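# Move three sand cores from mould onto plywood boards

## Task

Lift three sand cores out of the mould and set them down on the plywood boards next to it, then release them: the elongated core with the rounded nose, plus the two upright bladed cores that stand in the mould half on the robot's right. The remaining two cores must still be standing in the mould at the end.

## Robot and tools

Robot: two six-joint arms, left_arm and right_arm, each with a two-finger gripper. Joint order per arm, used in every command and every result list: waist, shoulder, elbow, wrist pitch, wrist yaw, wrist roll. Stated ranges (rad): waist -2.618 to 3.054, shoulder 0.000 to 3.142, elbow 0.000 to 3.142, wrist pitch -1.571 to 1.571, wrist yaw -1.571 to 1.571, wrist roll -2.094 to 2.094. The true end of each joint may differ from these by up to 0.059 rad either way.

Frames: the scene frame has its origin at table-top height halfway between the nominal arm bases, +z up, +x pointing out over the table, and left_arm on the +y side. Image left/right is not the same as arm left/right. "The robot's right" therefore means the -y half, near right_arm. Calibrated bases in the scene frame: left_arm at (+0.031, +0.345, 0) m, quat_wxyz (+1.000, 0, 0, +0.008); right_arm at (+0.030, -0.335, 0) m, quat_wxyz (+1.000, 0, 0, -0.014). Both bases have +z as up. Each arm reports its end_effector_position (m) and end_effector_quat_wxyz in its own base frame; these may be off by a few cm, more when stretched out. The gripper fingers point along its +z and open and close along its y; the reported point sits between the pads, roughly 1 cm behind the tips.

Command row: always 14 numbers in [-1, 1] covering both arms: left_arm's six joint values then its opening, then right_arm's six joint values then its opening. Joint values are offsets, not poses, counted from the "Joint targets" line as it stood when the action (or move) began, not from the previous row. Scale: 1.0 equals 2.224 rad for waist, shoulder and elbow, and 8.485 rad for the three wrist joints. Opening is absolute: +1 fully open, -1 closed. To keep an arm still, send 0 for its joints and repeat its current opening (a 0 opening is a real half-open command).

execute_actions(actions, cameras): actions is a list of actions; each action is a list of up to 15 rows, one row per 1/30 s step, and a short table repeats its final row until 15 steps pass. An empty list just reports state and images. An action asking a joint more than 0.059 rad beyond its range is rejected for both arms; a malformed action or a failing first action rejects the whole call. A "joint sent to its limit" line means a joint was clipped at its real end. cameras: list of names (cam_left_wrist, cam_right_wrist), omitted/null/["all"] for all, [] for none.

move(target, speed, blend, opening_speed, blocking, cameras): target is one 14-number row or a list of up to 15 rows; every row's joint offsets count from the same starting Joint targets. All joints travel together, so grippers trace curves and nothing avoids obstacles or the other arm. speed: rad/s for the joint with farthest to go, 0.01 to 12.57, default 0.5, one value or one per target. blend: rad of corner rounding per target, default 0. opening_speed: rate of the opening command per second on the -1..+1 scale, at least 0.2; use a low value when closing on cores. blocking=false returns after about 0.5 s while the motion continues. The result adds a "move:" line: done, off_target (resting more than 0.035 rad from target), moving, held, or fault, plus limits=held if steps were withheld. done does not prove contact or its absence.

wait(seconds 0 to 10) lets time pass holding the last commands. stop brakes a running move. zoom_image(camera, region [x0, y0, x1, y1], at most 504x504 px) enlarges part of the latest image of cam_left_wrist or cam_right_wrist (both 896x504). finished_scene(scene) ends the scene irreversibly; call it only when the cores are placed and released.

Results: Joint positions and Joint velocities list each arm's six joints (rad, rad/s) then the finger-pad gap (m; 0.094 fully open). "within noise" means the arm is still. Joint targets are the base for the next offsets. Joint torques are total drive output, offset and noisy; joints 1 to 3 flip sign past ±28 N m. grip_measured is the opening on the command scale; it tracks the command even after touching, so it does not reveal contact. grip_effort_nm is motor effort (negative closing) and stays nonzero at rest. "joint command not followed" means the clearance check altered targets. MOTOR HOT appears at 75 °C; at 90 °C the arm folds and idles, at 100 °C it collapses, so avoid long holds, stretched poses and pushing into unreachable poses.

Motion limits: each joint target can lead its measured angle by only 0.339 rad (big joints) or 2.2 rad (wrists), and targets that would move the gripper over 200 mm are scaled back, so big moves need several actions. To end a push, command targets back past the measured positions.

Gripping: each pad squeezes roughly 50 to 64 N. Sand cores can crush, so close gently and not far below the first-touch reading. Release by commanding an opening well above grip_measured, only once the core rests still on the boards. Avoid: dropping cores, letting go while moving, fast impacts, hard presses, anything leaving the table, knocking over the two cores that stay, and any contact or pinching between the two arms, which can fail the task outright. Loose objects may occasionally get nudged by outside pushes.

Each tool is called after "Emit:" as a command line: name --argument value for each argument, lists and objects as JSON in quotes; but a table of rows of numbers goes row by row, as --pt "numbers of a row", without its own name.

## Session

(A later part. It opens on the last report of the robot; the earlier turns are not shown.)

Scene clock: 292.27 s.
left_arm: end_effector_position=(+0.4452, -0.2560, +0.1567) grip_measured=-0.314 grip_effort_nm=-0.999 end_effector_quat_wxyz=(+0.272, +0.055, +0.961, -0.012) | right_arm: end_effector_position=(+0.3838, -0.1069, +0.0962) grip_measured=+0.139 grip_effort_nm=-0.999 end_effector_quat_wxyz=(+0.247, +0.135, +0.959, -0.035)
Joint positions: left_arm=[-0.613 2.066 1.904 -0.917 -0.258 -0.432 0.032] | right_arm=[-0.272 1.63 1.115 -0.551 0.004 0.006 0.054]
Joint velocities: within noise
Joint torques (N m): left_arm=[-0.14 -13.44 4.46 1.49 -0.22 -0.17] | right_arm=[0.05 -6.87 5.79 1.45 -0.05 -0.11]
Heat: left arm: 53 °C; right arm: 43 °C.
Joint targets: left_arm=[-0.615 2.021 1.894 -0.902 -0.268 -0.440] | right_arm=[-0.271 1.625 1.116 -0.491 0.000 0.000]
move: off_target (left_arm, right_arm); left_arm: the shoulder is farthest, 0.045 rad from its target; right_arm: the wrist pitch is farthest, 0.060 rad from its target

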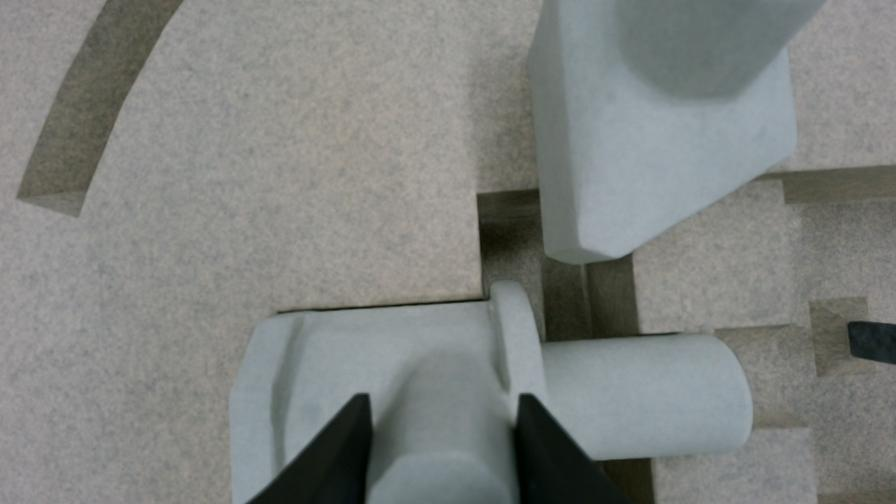

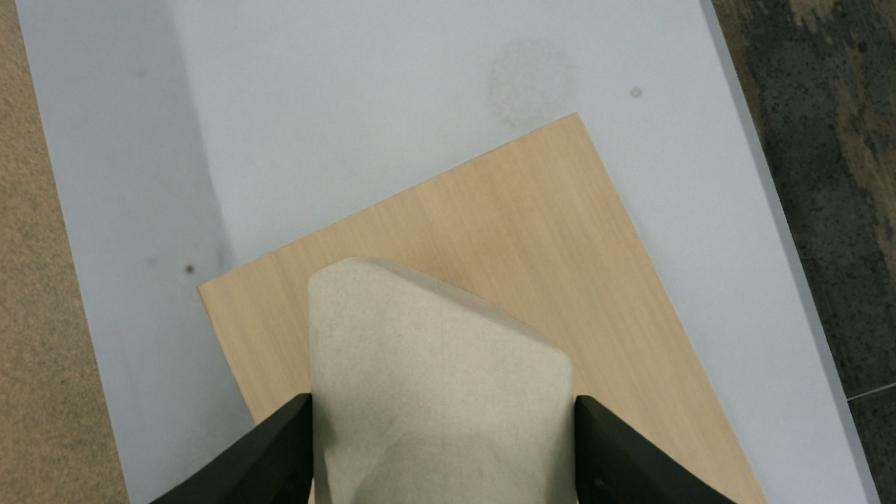

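Emit:
move --pt "0 0.0085 0.0897 -0.0199 0 0 -0.6 0 0.0135 0 0 0 0 -0.03" --pt "0 0.0378 0.1987 -0.0414 0 0 -0.6 0 0.0135 0 0 0 0 -0.03" --speed 0.25 --blend 0.05

Scene clock: 305.43 s.
left_arm: end_effector_position=(+0.4268, -0.2452, +0.2252) grip_measured=-0.315 grip_effort_nm=-0.999 end_effector_quat_wxyz=(+0.245, +0.056, +0.968, -0.006) | right_arm: end_effector_position=(+0.3844, -0.1070, +0.0952) grip_measured=+0.139 grip_effort_nm=-1.009 end_effector_quat_wxyz=(+0.247, +0.135, +0.959, -0.035)
Joint positions: left_arm=[-0.61 2.112 2.283 -1.304 -0.241 -0.44 0.032] | right_arm=[-0.272 1.634 1.115 -0.548 0.004 0.006 0.054]
Joint velocities: within noise
Joint torques (N m): left_arm=[-0.39 -10.39 9.26 1.81 -0.42 -0.05] | right_arm=[0.06 -4.82 5.79 1.42 -0.05 -0.11]
Heat: left arm: 54 °C; right arm: 41 °C.
Joint targets: left_arm=[-0.615 2.105 2.336 -1.253 -0.268 -0.440] | right_arm=[-0.271 1.655 1.116 -0.491 0.000 0.000]
move: off_target (left_arm, right_arm); left_arm: the elbow is farthest, 0.053 rad from its target; right_arm: the wrist pitch is farthest, 0.057 rad from its target

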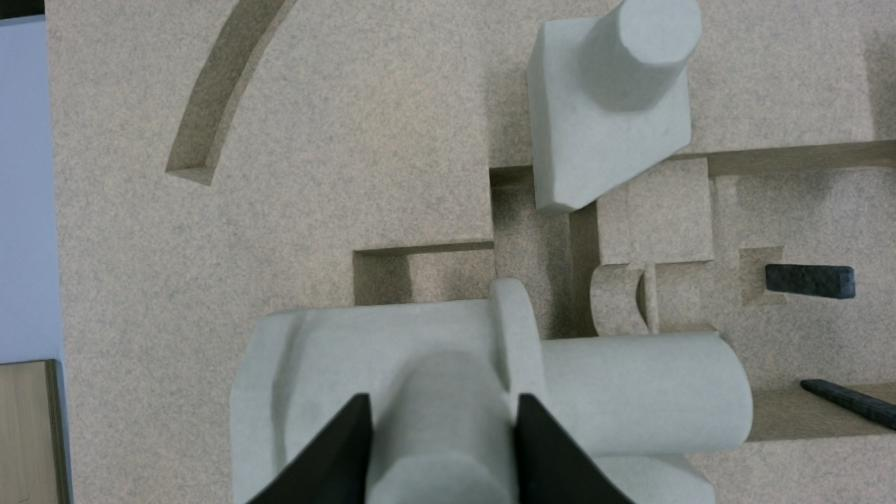

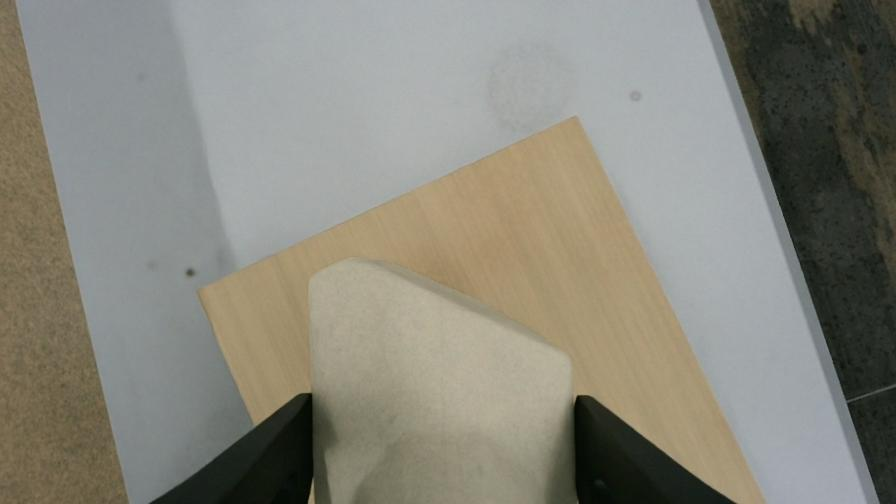

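Emit:
move --target '[0.4212,-0.2956,-0.3196,0.0098,0.0316,0.0519,-0.6,0,-0.003,0,-0.0083,0,0,-0.03]' --speed 0.5

Scene clock: 338.93 s.
left_arm: end_effector_position=(+0.3270, +0.1113, +0.2429) grip_measured=-0.315 grip_effort_nm=-0.994 end_effector_quat_wxyz=(+0.214, -0.160, +0.963, +0.038) | right_arm: end_effector_position=(+0.3826, -0.1065, +0.0942) grip_measured=+0.139 grip_effort_nm=-1.004 end_effector_quat_wxyz=(+0.243, +0.135, +0.960, -0.035)
Joint positions: left_arm=[0.322 1.505 1.612 -1.239 -0.007 -0.006 0.032] | right_arm=[-0.272 1.634 1.115 -0.557 0.004 0.005 0.054]
Joint velocities: within noise
Joint torques (N m): left_arm=[0.12 -9.57 5.94 2 0.12 0.03] | right_arm=[0.05 -5.34 5.78 0.83 -0.04 -0.11]
Heat: left arm: 45 °C; right arm: 39 °C.
Joint targets: left_arm=[0.322 1.448 1.625 -1.170 0.000 0.000] | right_arm=[-0.271 1.648 1.116 -0.561 0.000 0.000]
move: off_target (left_arm); left_arm: the wrist pitch is farthest, 0.069 rad from its target

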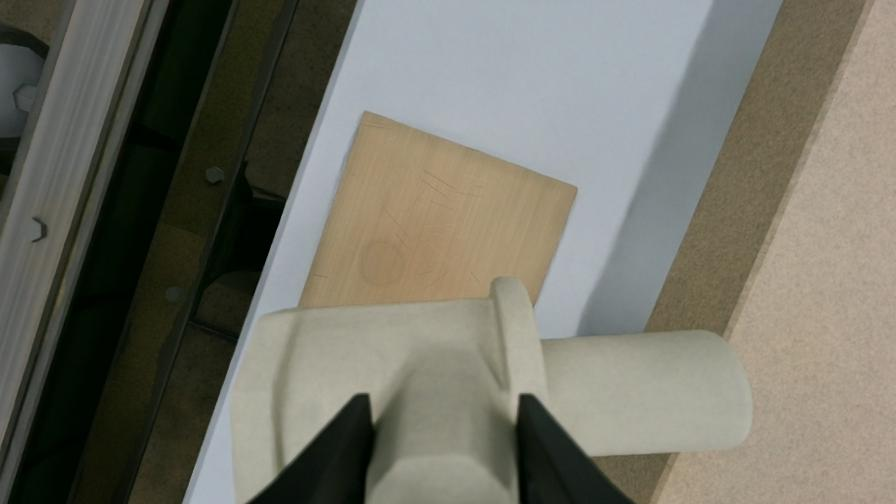

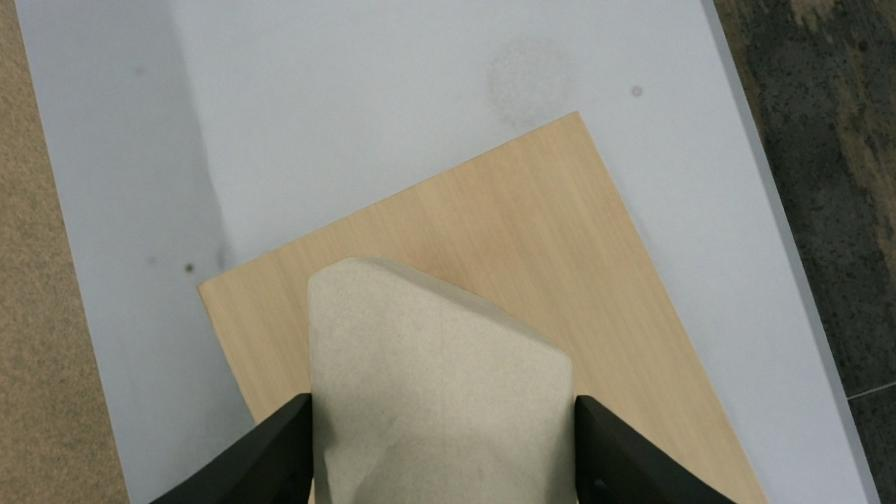

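Emit:
move --target '[-0.0879,0.1043,0.0427,-0.0271,-0.0641,-0.1677,-0.6,0,0.0108,0.0351,-0.0093,0,0,-0.03]' --speed 0.5

Scene clock: 365.67 s.
left_arm: end_effector_position=(+0.3165, +0.1245, +0.2103) grip_measured=-0.315 grip_effort_nm=-1.004 end_effector_quat_wxyz=(-0.196, +0.689, -0.683, -0.141) | right_arm: end_effector_position=(+0.3831, -0.1067, +0.0950) grip_measured=+0.139 grip_effort_nm=-1.004 end_effector_quat_wxyz=(+0.225, +0.135, +0.964, -0.032)
Joint positions: left_arm=[0.134 1.686 1.671 -1.406 -0.466 -1.41 0.032] | right_arm=[-0.272 1.66 1.164 -0.615 0.004 0.004 0.054]
Joint velocities: within noise
Joint torques (N m): left_arm=[-0.53 -6.93 8.84 0.78 -1.17 -0.2] | right_arm=[0.05 -5.75 8.08 0.59 -0.06 -0.1]
Heat: left arm: 44 °C; right arm: 37 °C.
Joint targets: left_arm=[0.126 1.679 1.720 -1.400 -0.543 -1.423] | right_arm=[-0.271 1.672 1.194 -0.640 0.000 0.000]
move: off_target (left_arm); left_arm: the wrist yaw is farthest, 0.078 rad from its target

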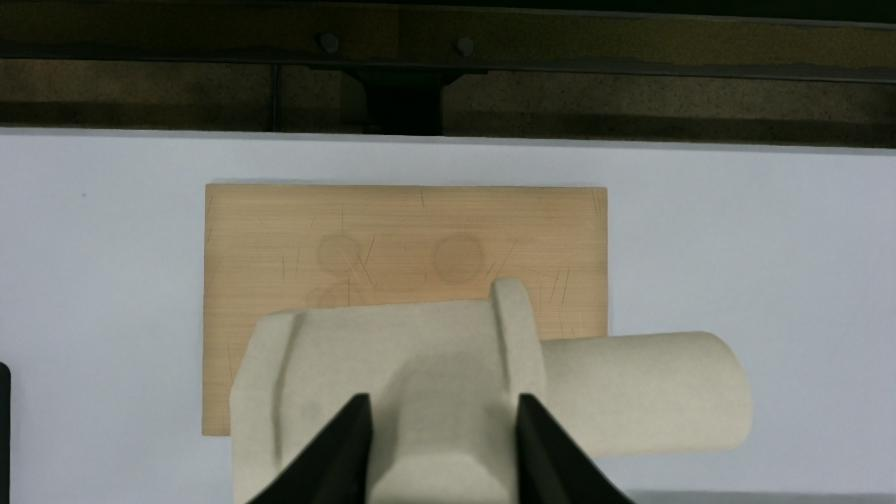

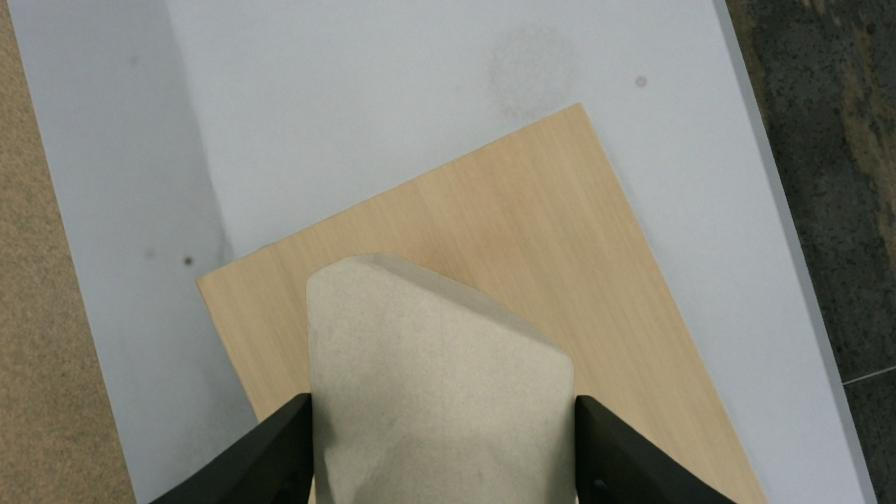

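Emit:
move --target '[0.0099,-0.0063,-0.1484,0.0253,-0.0079,0.0015,-0.6,0,0,0,0,0,0,0.55]' --speed 0.3 --opening_speed 0.5

Scene clock: 383.43 s.
left_arm: end_effector_position=(+0.3015, +0.1335, +0.1398) grip_measured=-0.315 grip_effort_nm=-1.004 end_effector_quat_wxyz=(-0.180, +0.682, -0.683, -0.188) | right_arm: end_effector_position=(+0.3794, -0.1049, +0.0926) grip_measured=+0.547 grip_effort_nm=0.178 end_effector_quat_wxyz=(+0.216, +0.134, +0.967, -0.029)
Joint positions: left_arm=[0.141 1.686 1.379 -1.195 -0.522 -1.411 0.032] | right_arm=[-0.272 1.662 1.165 -0.634 0 0.004 0.073]
Joint velocities: within noise
Joint torques (N m): left_arm=[0.62 -8.08 5.6 0.67 -1.32 -0.06] | right_arm=[0.05 -5.85 8.01 0.73 -0.02 -0.09]
Heat: left arm: 41 °C; right arm: 37 °C.
Joint targets: left_arm=[0.149 1.665 1.390 -1.185 -0.611 -1.410] | right_arm=[-0.271 1.672 1.194 -0.640 0.000 0.000]
move: off_target (left_arm); left_arm: the wrist yaw is farthest, 0.088 rad from its target

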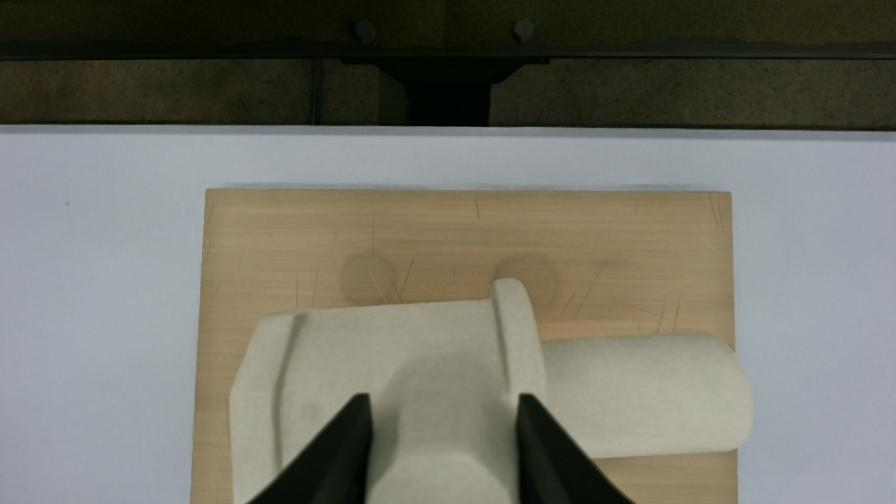

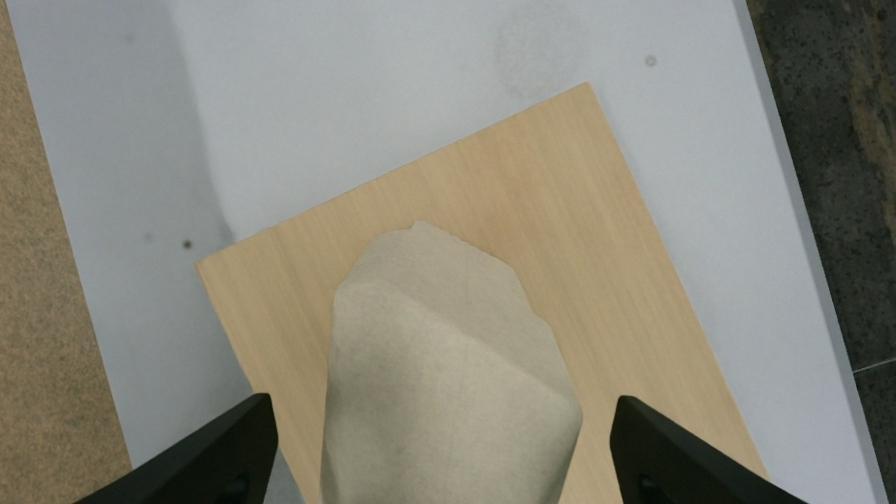

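Emit:
zoom_image --camera "cam_right_wrist" --region '[250, 180, 680, 504]'

Scaled by 1.172.

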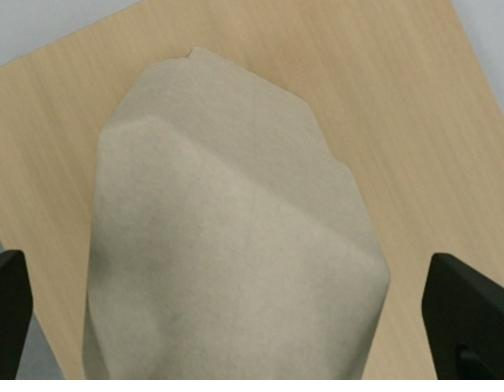

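Emit:
move --target '[0,0.0018,-0.0207,0.0059,0,0,-0.6,0,-0.0931,0.0656,-0.0365,0,0,0.55]' --speed 0.15

Scene clock: 405.97 s.
left_arm: end_effector_position=(+0.3017, +0.1336, +0.1291) grip_measured=-0.315 grip_effort_nm=-1.004 end_effector_quat_wxyz=(-0.182, +0.683, -0.682, -0.187) | right_arm: end_effector_position=(+0.3464, -0.0957, +0.1734) grip_measured=+0.547 grip_effort_nm=0.178 end_effector_quat_wxyz=(+0.223, +0.134, +0.965, -0.030)
Joint positions: left_arm=[0.141 1.686 1.336 -1.147 -0.522 -1.411 0.032] | right_arm=[-0.272 1.491 1.311 -0.937 0 0.004 0.073]
Joint velocities: within noise
Joint torques (N m): left_arm=[0.61 -7.77 5.26 0.71 -1.32 -0.06] | right_arm=[0.05 -7.45 8.12 0.71 -0.01 -0.09]
Heat: left arm: 40 °C; right arm: 38 °C.
Joint targets: left_arm=[0.149 1.669 1.344 -1.135 -0.610 -1.410] | right_arm=[-0.271 1.465 1.340 -0.950 0.000 0.000]
move: off_target (left_arm); left_arm: the wrist yaw is farthest, 0.089 rad from its target

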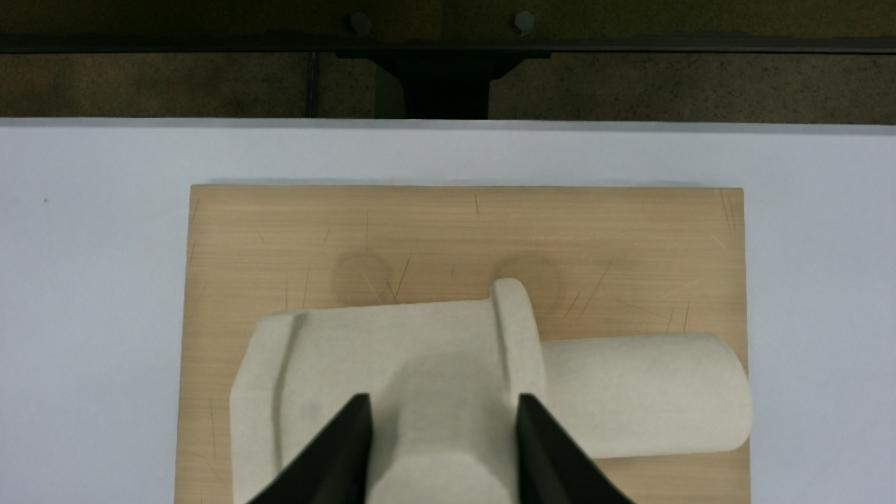

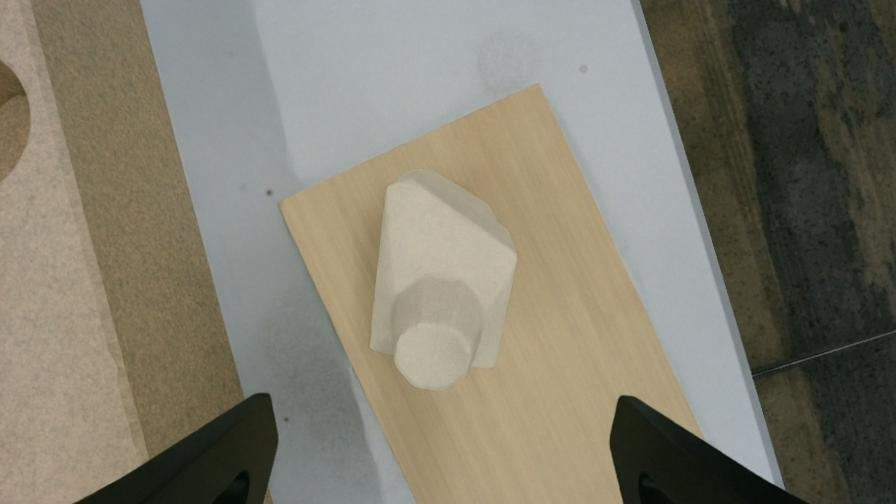

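Emit:
move --pt "0 0 0 0 0 0 -0.6 0 0.0382 0.1844 -0.0295 0 0 0.55" --pt "0 0.001 -0.0116 0.0033 0 0 -0.6 0.3359 0.3765 0.5138 -0.0235 0.0374 0.0503 1" --speed 0.7 --blend 0.1

Scene clock: 425.77 s.
left_arm: end_effector_position=(+0.3014, +0.1336, +0.1228) grip_measured=-0.315 grip_effort_nm=-1.004 end_effector_quat_wxyz=(-0.183, +0.683, -0.682, -0.186) | right_arm: end_effector_position=(+0.5187, +0.2094, +0.2115) grip_measured=+0.997 grip_effort_nm=0.173 end_effector_quat_wxyz=(+0.313, +0.014, +0.950, -0.012)
Joint positions: left_arm=[0.141 1.686 1.31 -1.119 -0.523 -1.411 0.032] | right_arm=[0.478 2.297 2.455 -1.161 0.305 0.418 0.094]
Joint velocities: within noise
Joint torques (N m): left_arm=[0.55 -7.49 5.29 0.72 -1.31 -0.05] | right_arm=[-0.36 -10.73 7.69 1.05 0.22 0.06]
Heat: left arm: 40 °C; right arm: 39 °C.
Joint targets: left_arm=[0.149 1.671 1.319 -1.107 -0.610 -1.410] | right_arm=[0.476 2.303 2.483 -1.149 0.317 0.427]
move: off_target (left_arm); left_arm: the wrist yaw is farthest, 0.087 rad from its target

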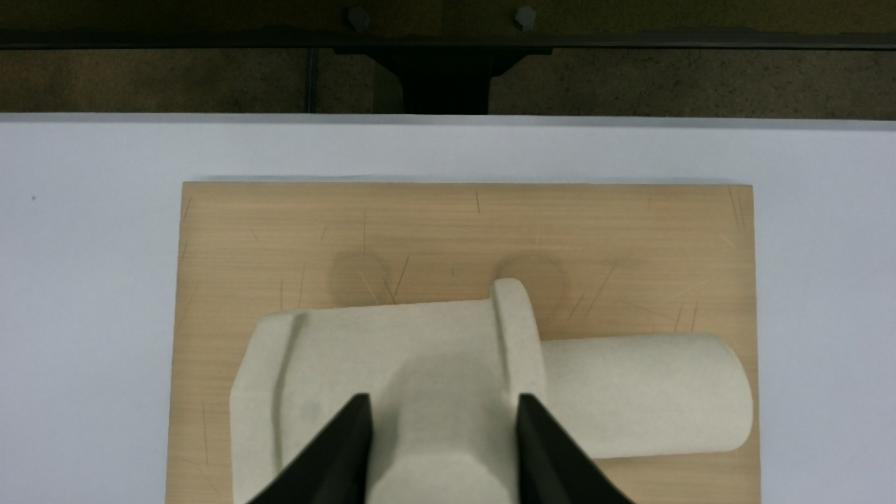

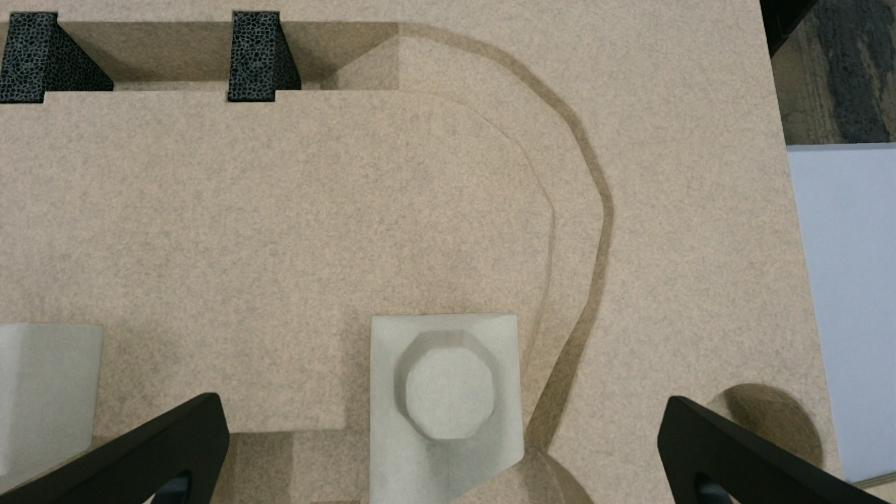

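Emit:
move --target '[0,0.001,-0.0116,0.0033,0,0,-0.6,-0.0036,-0.0409,-0.1967,0.0435,0,0.0001,1]' --speed 0.3

Scene clock: 437.40 s.
left_arm: end_effector_position=(+0.3008, +0.1335, +0.1163) grip_measured=-0.315 grip_effort_nm=-1.004 end_effector_quat_wxyz=(-0.183, +0.683, -0.682, -0.186) | right_arm: end_effector_position=(+0.5291, +0.2124, +0.1260) grip_measured=+0.997 grip_effort_nm=0.173 end_effector_quat_wxyz=(+0.309, +0.015, +0.951, -0.015)
Joint positions: left_arm=[0.141 1.686 1.284 -1.091 -0.523 -1.411 0.032] | right_arm=[0.474 2.262 2.053 -0.803 0.306 0.418 0.094]
Joint velocities: within noise
Joint torques (N m): left_arm=[0.65 -7.28 5.31 0.73 -1.32 -0.05] | right_arm=[-0.5 -15.58 5.38 1.1 0.22 0.06]
Heat: left arm: 40 °C; right arm: 46 °C.
Joint targets: left_arm=[0.149 1.674 1.293 -1.079 -0.610 -1.410] | right_arm=[0.468 2.212 2.045 -0.780 0.317 0.427]
move: off_target (left_arm, right_arm); left_arm: the wrist yaw is farthest, 0.087 rad from its target; right_arm: the shoulder is farthest, 0.050 rad from its target

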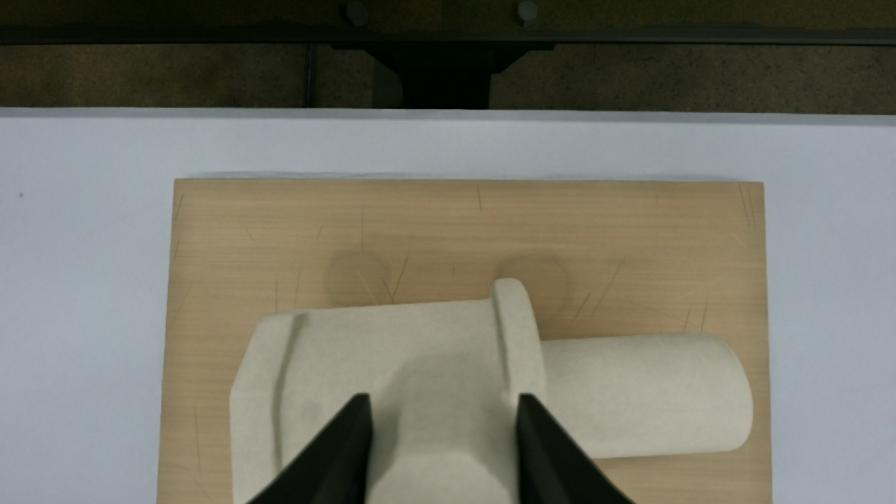

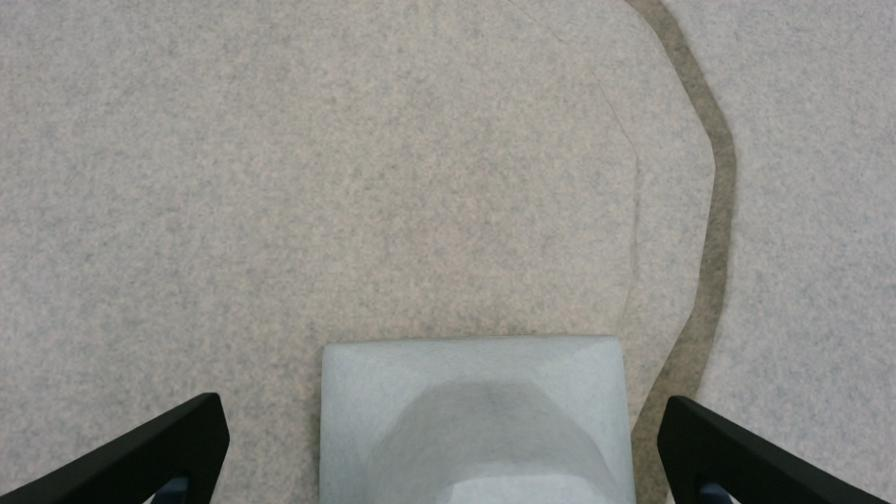

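Emit:
move --pt "0 0.0013 -0.0155 0.0044 0 0 -0.6 -0.009 -0.0067 0 0 0 0 0.9" --pt "0 0.0013 -0.0155 0.0044 0 0 -0.6 -0.009 -0.0067 0 0 0 0 -0.03" --speed 0.15 --opening_speed 0.6

Scene clock: 443.40 s.
left_arm: end_effector_position=(+0.3000, +0.1375, +0.1145) grip_measured=-0.315 grip_effort_nm=-1.004 end_effector_quat_wxyz=(-0.192, +0.681, -0.679, -0.195) | right_arm: end_effector_position=(+0.5349, +0.2042, +0.1368) grip_measured=+0.156 grip_effort_nm=-1.004 end_effector_quat_wxyz=(+0.319, +0.026, +0.947, -0.005)
Joint positions: left_arm=[0.141 1.686 1.267 -1.071 -0.549 -1.411 0.032] | right_arm=[0.452 2.244 2.053 -0.791 0.291 0.418 0.054]
Joint velocities: within noise
Joint torques (N m): left_arm=[0.76 -7.05 3.89 0.93 -1.03 -0.06] | right_arm=[-0.42 -15.23 5.42 1.05 0.36 0.06]
Heat: left arm: 39 °C; right arm: 51 °C.
Joint targets: left_arm=[0.149 1.677 1.258 -1.042 -0.610 -1.410] | right_arm=[0.448 2.197 2.045 -0.780 0.317 0.427]
move: off_target (left_arm, right_arm); target 2's new numbers were sent with right_arm's shoulder 0.047 rad from that target; left_arm: the wrist yaw is farthest, 0.061 rad from its target; right_arm: the shoulder is farthest, 0.047 rad from its target

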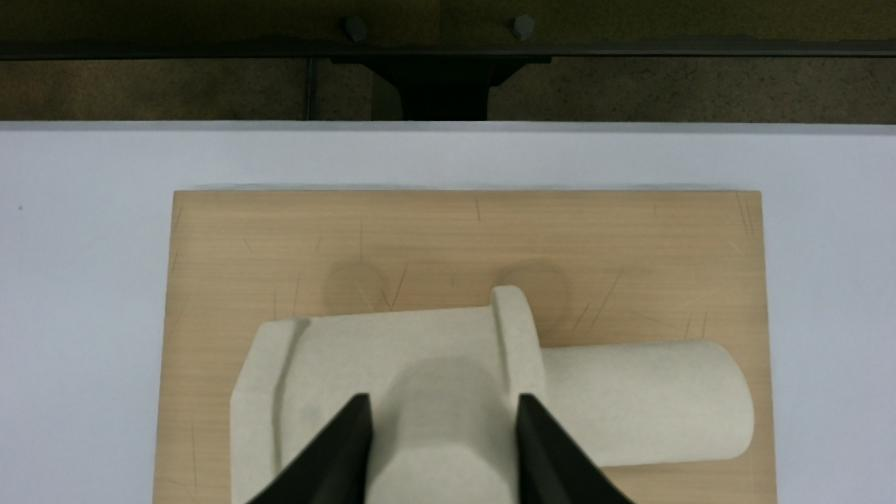

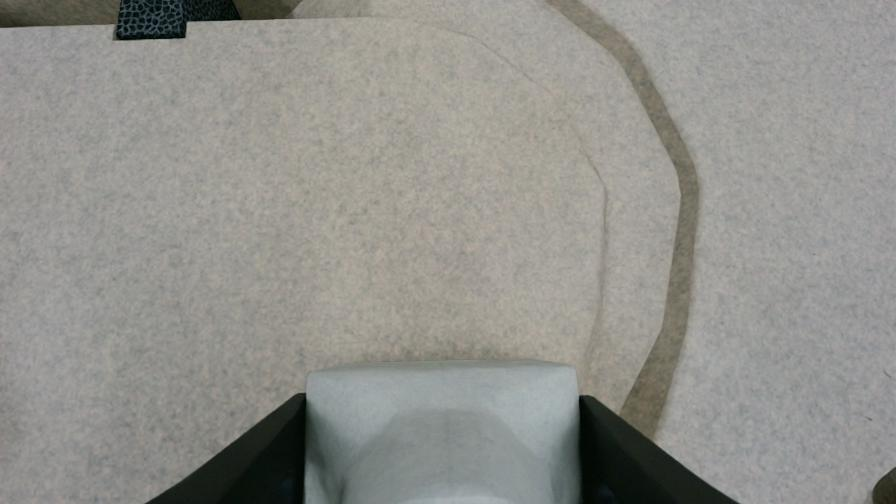

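Emit:
move --pt "0 0 0 0 0 0 0.0 0 0.0261 0.1484 -0.0259 0 0 -0.03" --pt "0 0 0 0 0 0 0.0 -0.3903 -0.4732 -0.3523 -0.0291 -0.0374 -0.0503 -0.03" --speed '[0.3,0.6]' --blend 0.05 --opening_speed 0.4

Scene clock: 465.27 s.
left_arm: end_effector_position=(+0.3028, +0.1421, +0.1167) grip_measured=-0.002 grip_effort_nm=0.139 end_effector_quat_wxyz=(-0.206, +0.680, -0.674, -0.201) | right_arm: end_effector_position=(+0.2686, -0.1186, +0.2372) grip_measured=+0.155 grip_effort_nm=-1.004 end_effector_quat_wxyz=(+0.285, +0.202, +0.935, -0.062)
Joint positions: left_arm=[0.141 1.686 1.264 -1.051 -0.577 -1.411 0.047] | right_arm=[-0.416 1.168 1.259 -1.07 0.006 0.008 0.054]
Joint velocities: within noise
Joint torques (N m): left_arm=[0.64 -7.12 4.11 0.72 -0.71 -0.06] | right_arm=[-0.43 -4.59 5.85 1.39 -0.07 -0.11]
Heat: left arm: 39 °C; right arm: 52 °C.
Joint targets: left_arm=[0.149 1.677 1.258 -1.042 -0.610 -1.410] | right_arm=[-0.420 1.144 1.262 -1.027 0.000 0.000]
move: off_target (right_arm); blend cut to 0 rad at target 1; right_arm: the wrist pitch is farthest, 0.043 rad from its target

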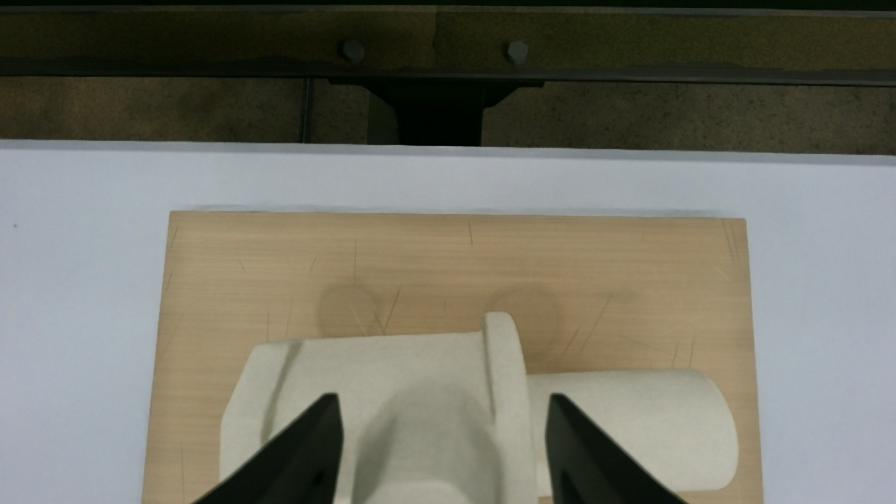

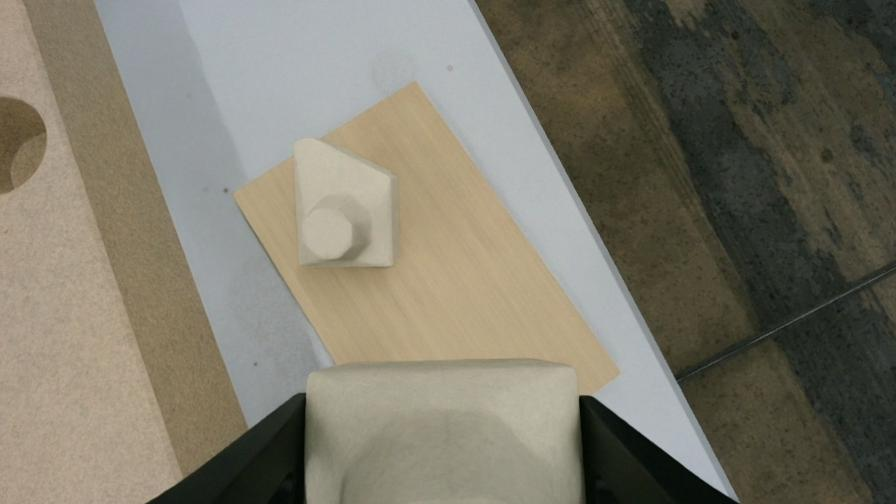

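Emit:
move --target '[0,0.0046,0.1594,-0.0429,0,0,0.05,-0.0157,0.0544,-0.1695,0.0444,0,0,-0.03]' --speed 0.3

Scene clock: 484.17 s.
left_arm: end_effector_position=(+0.3007, +0.1423, +0.1990) grip_measured=+0.048 grip_effort_nm=0.144 end_effector_quat_wxyz=(-0.201, +0.679, -0.675, -0.207) | right_arm: end_effector_position=(+0.2744, -0.1320, +0.1111) grip_measured=+0.155 grip_effort_nm=-1.004 end_effector_quat_wxyz=(+0.228, +0.220, +0.947, -0.054)
Joint positions: left_arm=[0.141 1.686 1.592 -1.394 -0.58 -1.411 0.049] | right_arm=[-0.448 1.271 0.878 -0.704 0.005 0.008 0.054]
Joint velocities: within noise
Joint torques (N m): left_arm=[0.53 -6.35 6.37 0.5 -0.68 -0.05] | right_arm=[-0.59 -4.03 6.32 1.36 -0.05 -0.12]
Heat: left arm: 39 °C; right arm: 42 °C.
Joint targets: left_arm=[0.149 1.687 1.613 -1.406 -0.611 -1.410] | right_arm=[-0.455 1.265 0.885 -0.650 0.000 0.000]
move: off_target (right_arm); right_arm: the wrist pitch is farthest, 0.054 rad from its target

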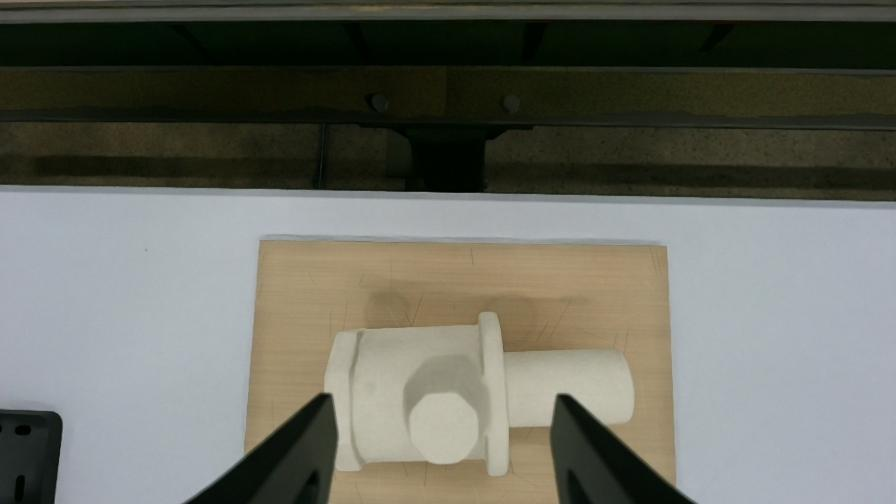

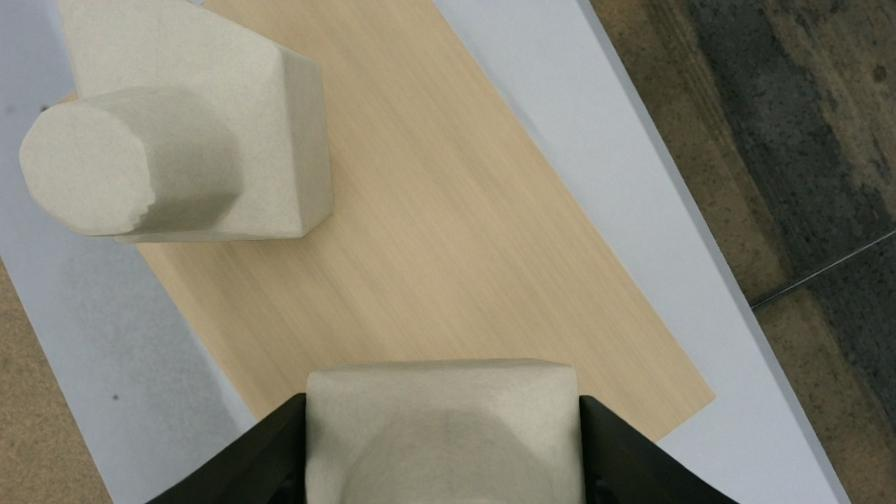

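Emit:
move --target '[0,0,0,0,0,0,0.05,0,0.0045,-0.0184,0.006,0,0,-0.03]' --speed 0.1 --cameras '["cam_right_wrist"]'

Scene clock: 490.87 s.
left_arm: end_effector_position=(+0.3006, +0.1423, +0.1990) grip_measured=+0.048 grip_effort_nm=0.144 end_effector_quat_wxyz=(-0.201, +0.679, -0.675, -0.207) | right_arm: end_effector_position=(+0.2754, -0.1325, +0.1013) grip_measured=+0.155 grip_effort_nm=-1.004 end_effector_quat_wxyz=(+0.231, +0.220, +0.946, -0.054)
Joint positions: left_arm=[0.141 1.686 1.592 -1.395 -0.58 -1.411 0.049] | right_arm=[-0.448 1.278 0.84 -0.654 0.005 0.008 0.054]
Joint velocities: within noise
Joint torques (N m): left_arm=[0.7 -6.35 6.39 0.49 -0.68 -0.08] | right_arm=[-0.62 -3.82 6.04 1.36 -0.06 -0.12]
Heat: left arm: 39 °C; right arm: 41 °C.
Joint targets: left_arm=[0.149 1.687 1.613 -1.406 -0.611 -1.410] | right_arm=[-0.455 1.275 0.844 -0.599 0.000 0.001]
move: off_target (right_arm); right_arm: the wrist pitch is farthest, 0.055 rad from its target
Images, in order (width x height): cam_right_wrist 896x504.

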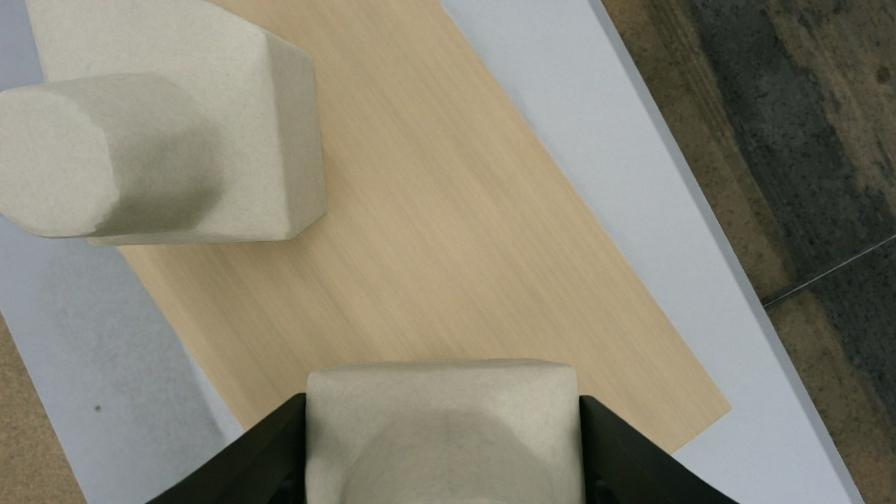

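Emit:
move --target '[0,0,0,0,0,0,0.05,0,0.0035,-0.015,0.0048,0,0,-0.03]' --speed 0.08 --cameras '[]'

Emit:
move --target '[0,0,0,0,0,0,0.05,0,0.002,-0.008,0.0026,0,0,-0.03]' --speed 0.08 --cameras '["cam_right_wrist"]'

Scene clock: 494.10 s.
left_arm: end_effector_position=(+0.3005, +0.1422, +0.1990) grip_measured=+0.048 grip_effort_nm=0.139 end_effector_quat_wxyz=(-0.201, +0.679, -0.676, -0.207) | right_arm: end_effector_position=(+0.2751, -0.1323, +0.0920) grip_measured=+0.155 grip_effort_nm=-1.004 end_effector_quat_wxyz=(+0.231, +0.220, +0.946, -0.054)
Joint positions: left_arm=[0.141 1.686 1.592 -1.395 -0.58 -1.41 0.049] | right_arm=[-0.448 1.285 0.807 -0.614 0.005 0.008 0.054]
Joint velocities: within noise
Joint torques (N m): left_arm=[0.68 -6.39 6.38 0.48 -0.69 -0.04] | right_arm=[-0.61 -3.82 5.97 1.34 -0.06 -0.12]
Heat: left arm: 39 °C; right arm: 40 °C.
Joint targets: left_arm=[0.149 1.687 1.613 -1.406 -0.611 -1.410] | right_arm=[-0.455 1.283 0.811 -0.559 0.000 0.001]
move: off_target (right_arm); right_arm: the wrist pitch is farthest, 0.055 rad from its target
No camera images: "cameras" was empty.

Scene clock: 495.03 s.
left_arm: end_effector_position=(+0.3005, +0.1422, +0.1990) grip_measured=+0.048 grip_effort_nm=0.144 end_effector_quat_wxyz=(-0.201, +0.679, -0.676, -0.207) | right_arm: end_effector_position=(+0.2749, -0.1322, +0.0870) grip_measured=+0.155 grip_effort_nm=-1.009 end_effector_quat_wxyz=(+0.231, +0.220, +0.946, -0.054)
Joint positions: left_arm=[0.141 1.686 1.592 -1.395 -0.58 -1.41 0.049] | right_arm=[-0.448 1.289 0.79 -0.592 0.005 0.008 0.054]
Joint velocities: within noise
Joint torques (N m): left_arm=[0.68 -6.31 6.3 0.49 -0.7 -0.05] | right_arm=[-0.61 -3.82 5.96 1.38 -0.06 -0.12]
Heat: left arm: 39 °C; right arm: 40 °C.
Joint targets: left_arm=[0.149 1.687 1.613 -1.406 -0.611 -1.410] | right_arm=[-0.455 1.287 0.793 -0.537 0.000 0.001]
move: off_target (right_arm); right_arm: the wrist pitch is farthest, 0.055 rad from its target
Images, in order (width x height): cam_right_wrist 896x504.

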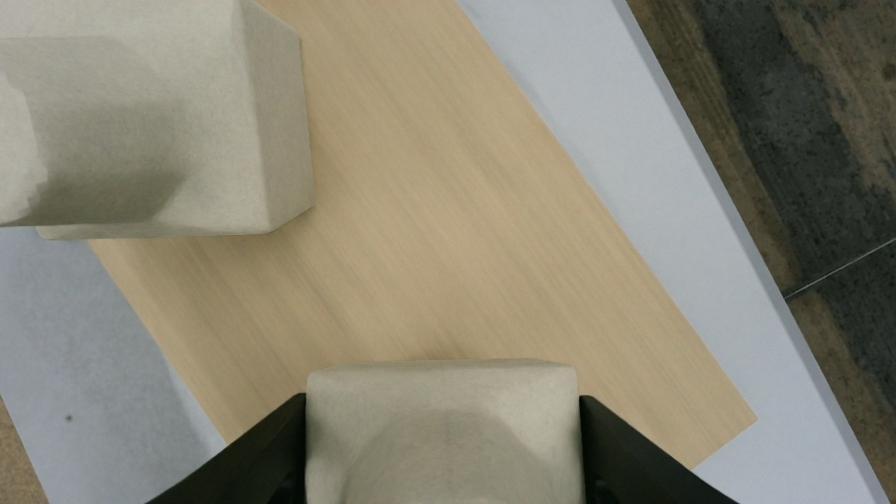

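Emit:
move --target '[0,0,0,0,0,0,0.05,0,0.0025,-0.0145,0.0048,0,0,-0.03]' --speed 0.08 --cameras '["cam_right_wrist"]'

Scene clock: 500.73 s.
left_arm: end_effector_position=(+0.3005, +0.1422, +0.1990) grip_measured=+0.048 grip_effort_nm=0.134 end_effector_quat_wxyz=(-0.201, +0.679, -0.676, -0.207) | right_arm: end_effector_position=(+0.2746, -0.1321, +0.0814) grip_measured=+0.155 grip_effort_nm=-1.004 end_effector_quat_wxyz=(+0.234, +0.220, +0.945, -0.055)
Joint positions: left_arm=[0.141 1.686 1.592 -1.395 -0.58 -1.41 0.049] | right_arm=[-0.448 1.291 0.765 -0.56 0.005 0.008 0.054]
Joint velocities: within noise
Joint torques (N m): left_arm=[0.66 -6.34 6.42 0.49 -0.68 -0.05] | right_arm=[-0.62 -3.43 5.39 1.45 -0.05 -0.12]
Heat: left arm: 39 °C; right arm: 39 °C.
Joint targets: left_arm=[0.149 1.687 1.613 -1.406 -0.611 -1.410] | right_arm=[-0.455 1.293 0.760 -0.496 0.000 0.001]
move: off_target (right_arm); right_arm: the wrist pitch is farthest, 0.063 rad from its target
Images, in order (width x height): cam_right_wrist 896x504.

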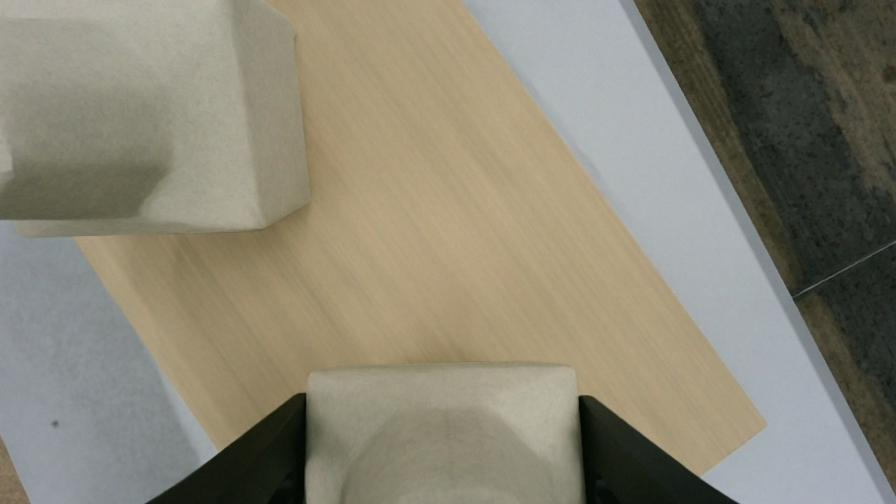

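Emit:
move --target '[0,0,0,0,0,0,0.05,0,0,0,0,0,0,0.55]' --opening_speed 0.3 --cameras '["cam_right_wrist"]'

Scene clock: 506.60 s.
left_arm: end_effector_position=(+0.3005, +0.1422, +0.1990) grip_measured=+0.048 grip_effort_nm=0.139 end_effector_quat_wxyz=(-0.201, +0.679, -0.676, -0.207) | right_arm: end_effector_position=(+0.2816, -0.1358, +0.0853) grip_measured=+0.547 grip_effort_nm=0.178 end_effector_quat_wxyz=(+0.251, +0.220, +0.941, -0.059)
Joint positions: left_arm=[0.141 1.686 1.592 -1.395 -0.58 -1.41 0.049] | right_arm=[-0.45 1.291 0.763 -0.521 0.005 0.008 0.073]
Joint velocities: within noise
Joint torques (N m): left_arm=[0.7 -6.39 6.42 0.5 -0.7 -0.07] | right_arm=[-0.53 -3.51 5.57 1.14 -0.06 -0.12]
Heat: left arm: 38 °C; right arm: 38 °C.
Joint targets: left_arm=[0.149 1.687 1.613 -1.406 -0.611 -1.410] | right_arm=[-0.455 1.293 0.760 -0.496 0.000 0.001]
move: done
Images, in order (width x height): cam_right_wrist 896x504.

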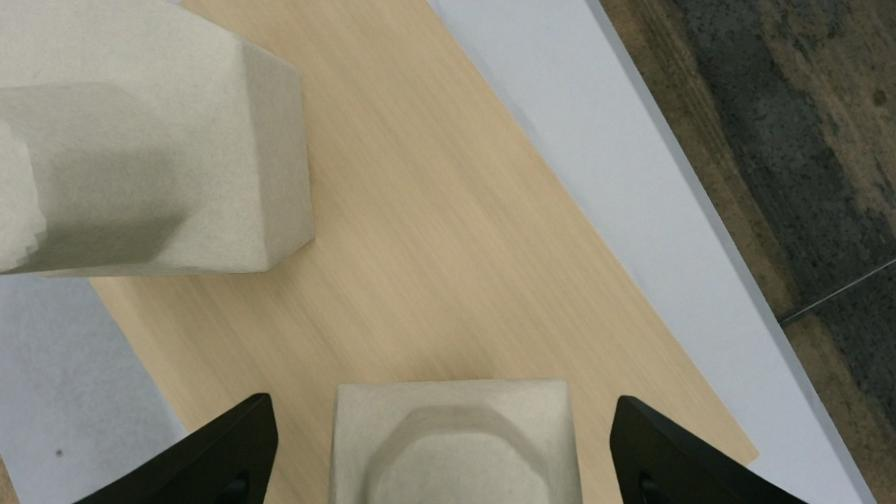

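Emit:
move --target '[0,0,0.04,0,0,0,0.05,0,-0.0283,0.2023,-0.0547,0,0,0.6]' --speed 0.4

Scene clock: 513.43 s.
left_arm: end_effector_position=(+0.3149, +0.1443, +0.2227) grip_measured=+0.048 grip_effort_nm=0.139 end_effector_quat_wxyz=(-0.233, +0.685, -0.665, -0.182) | right_arm: end_effector_position=(+0.2848, -0.1374, +0.2030) grip_measured=+0.597 grip_effort_nm=0.178 end_effector_quat_wxyz=(+0.269, +0.218, +0.936, -0.063)
Joint positions: left_arm=[0.141 1.686 1.678 -1.396 -0.58 -1.41 0.049] | right_arm=[-0.45 1.247 1.184 -0.948 0.005 0.008 0.075]
Joint velocities: within noise
Joint torques (N m): left_arm=[0.7 -6.39 6.64 0.65 -0.7 -0.07] | right_arm=[-0.51 -4.78 7.95 0.87 -0.07 -0.11]
Heat: left arm: 38 °C; right arm: 38 °C.
Joint targets: left_arm=[0.149 1.687 1.702 -1.406 -0.611 -1.410] | right_arm=[-0.455 1.230 1.211 -0.960 0.000 0.001]
move: done

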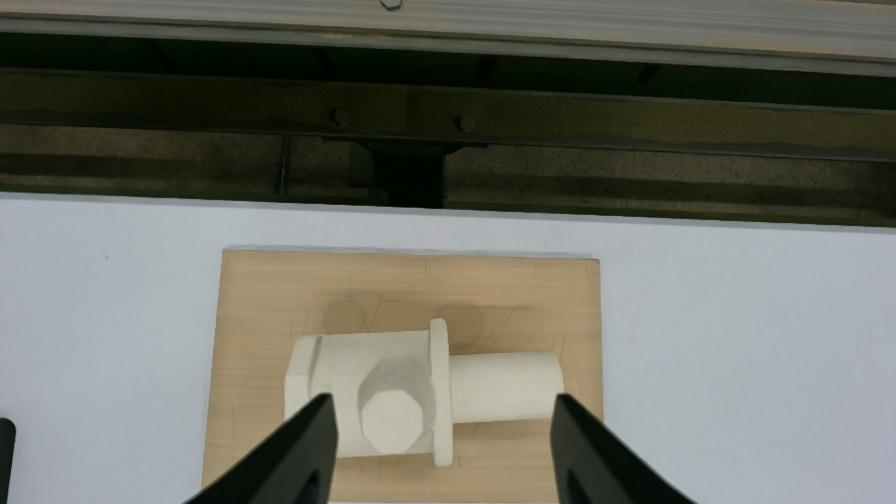

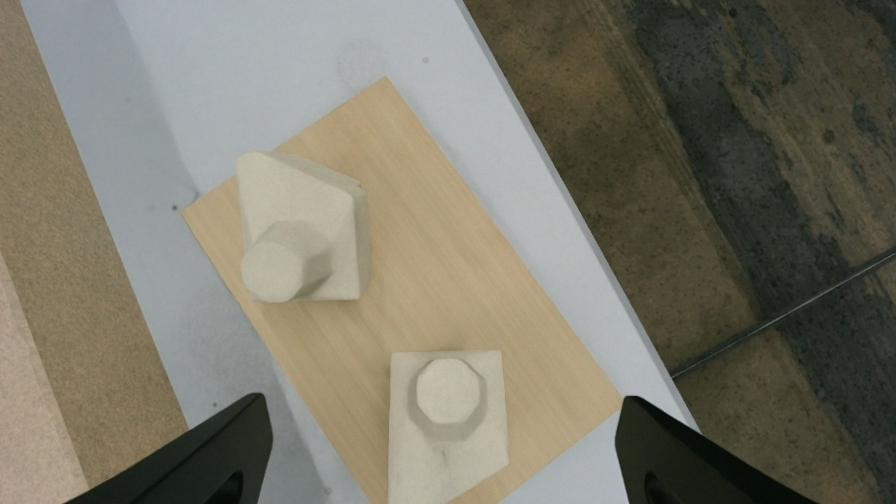

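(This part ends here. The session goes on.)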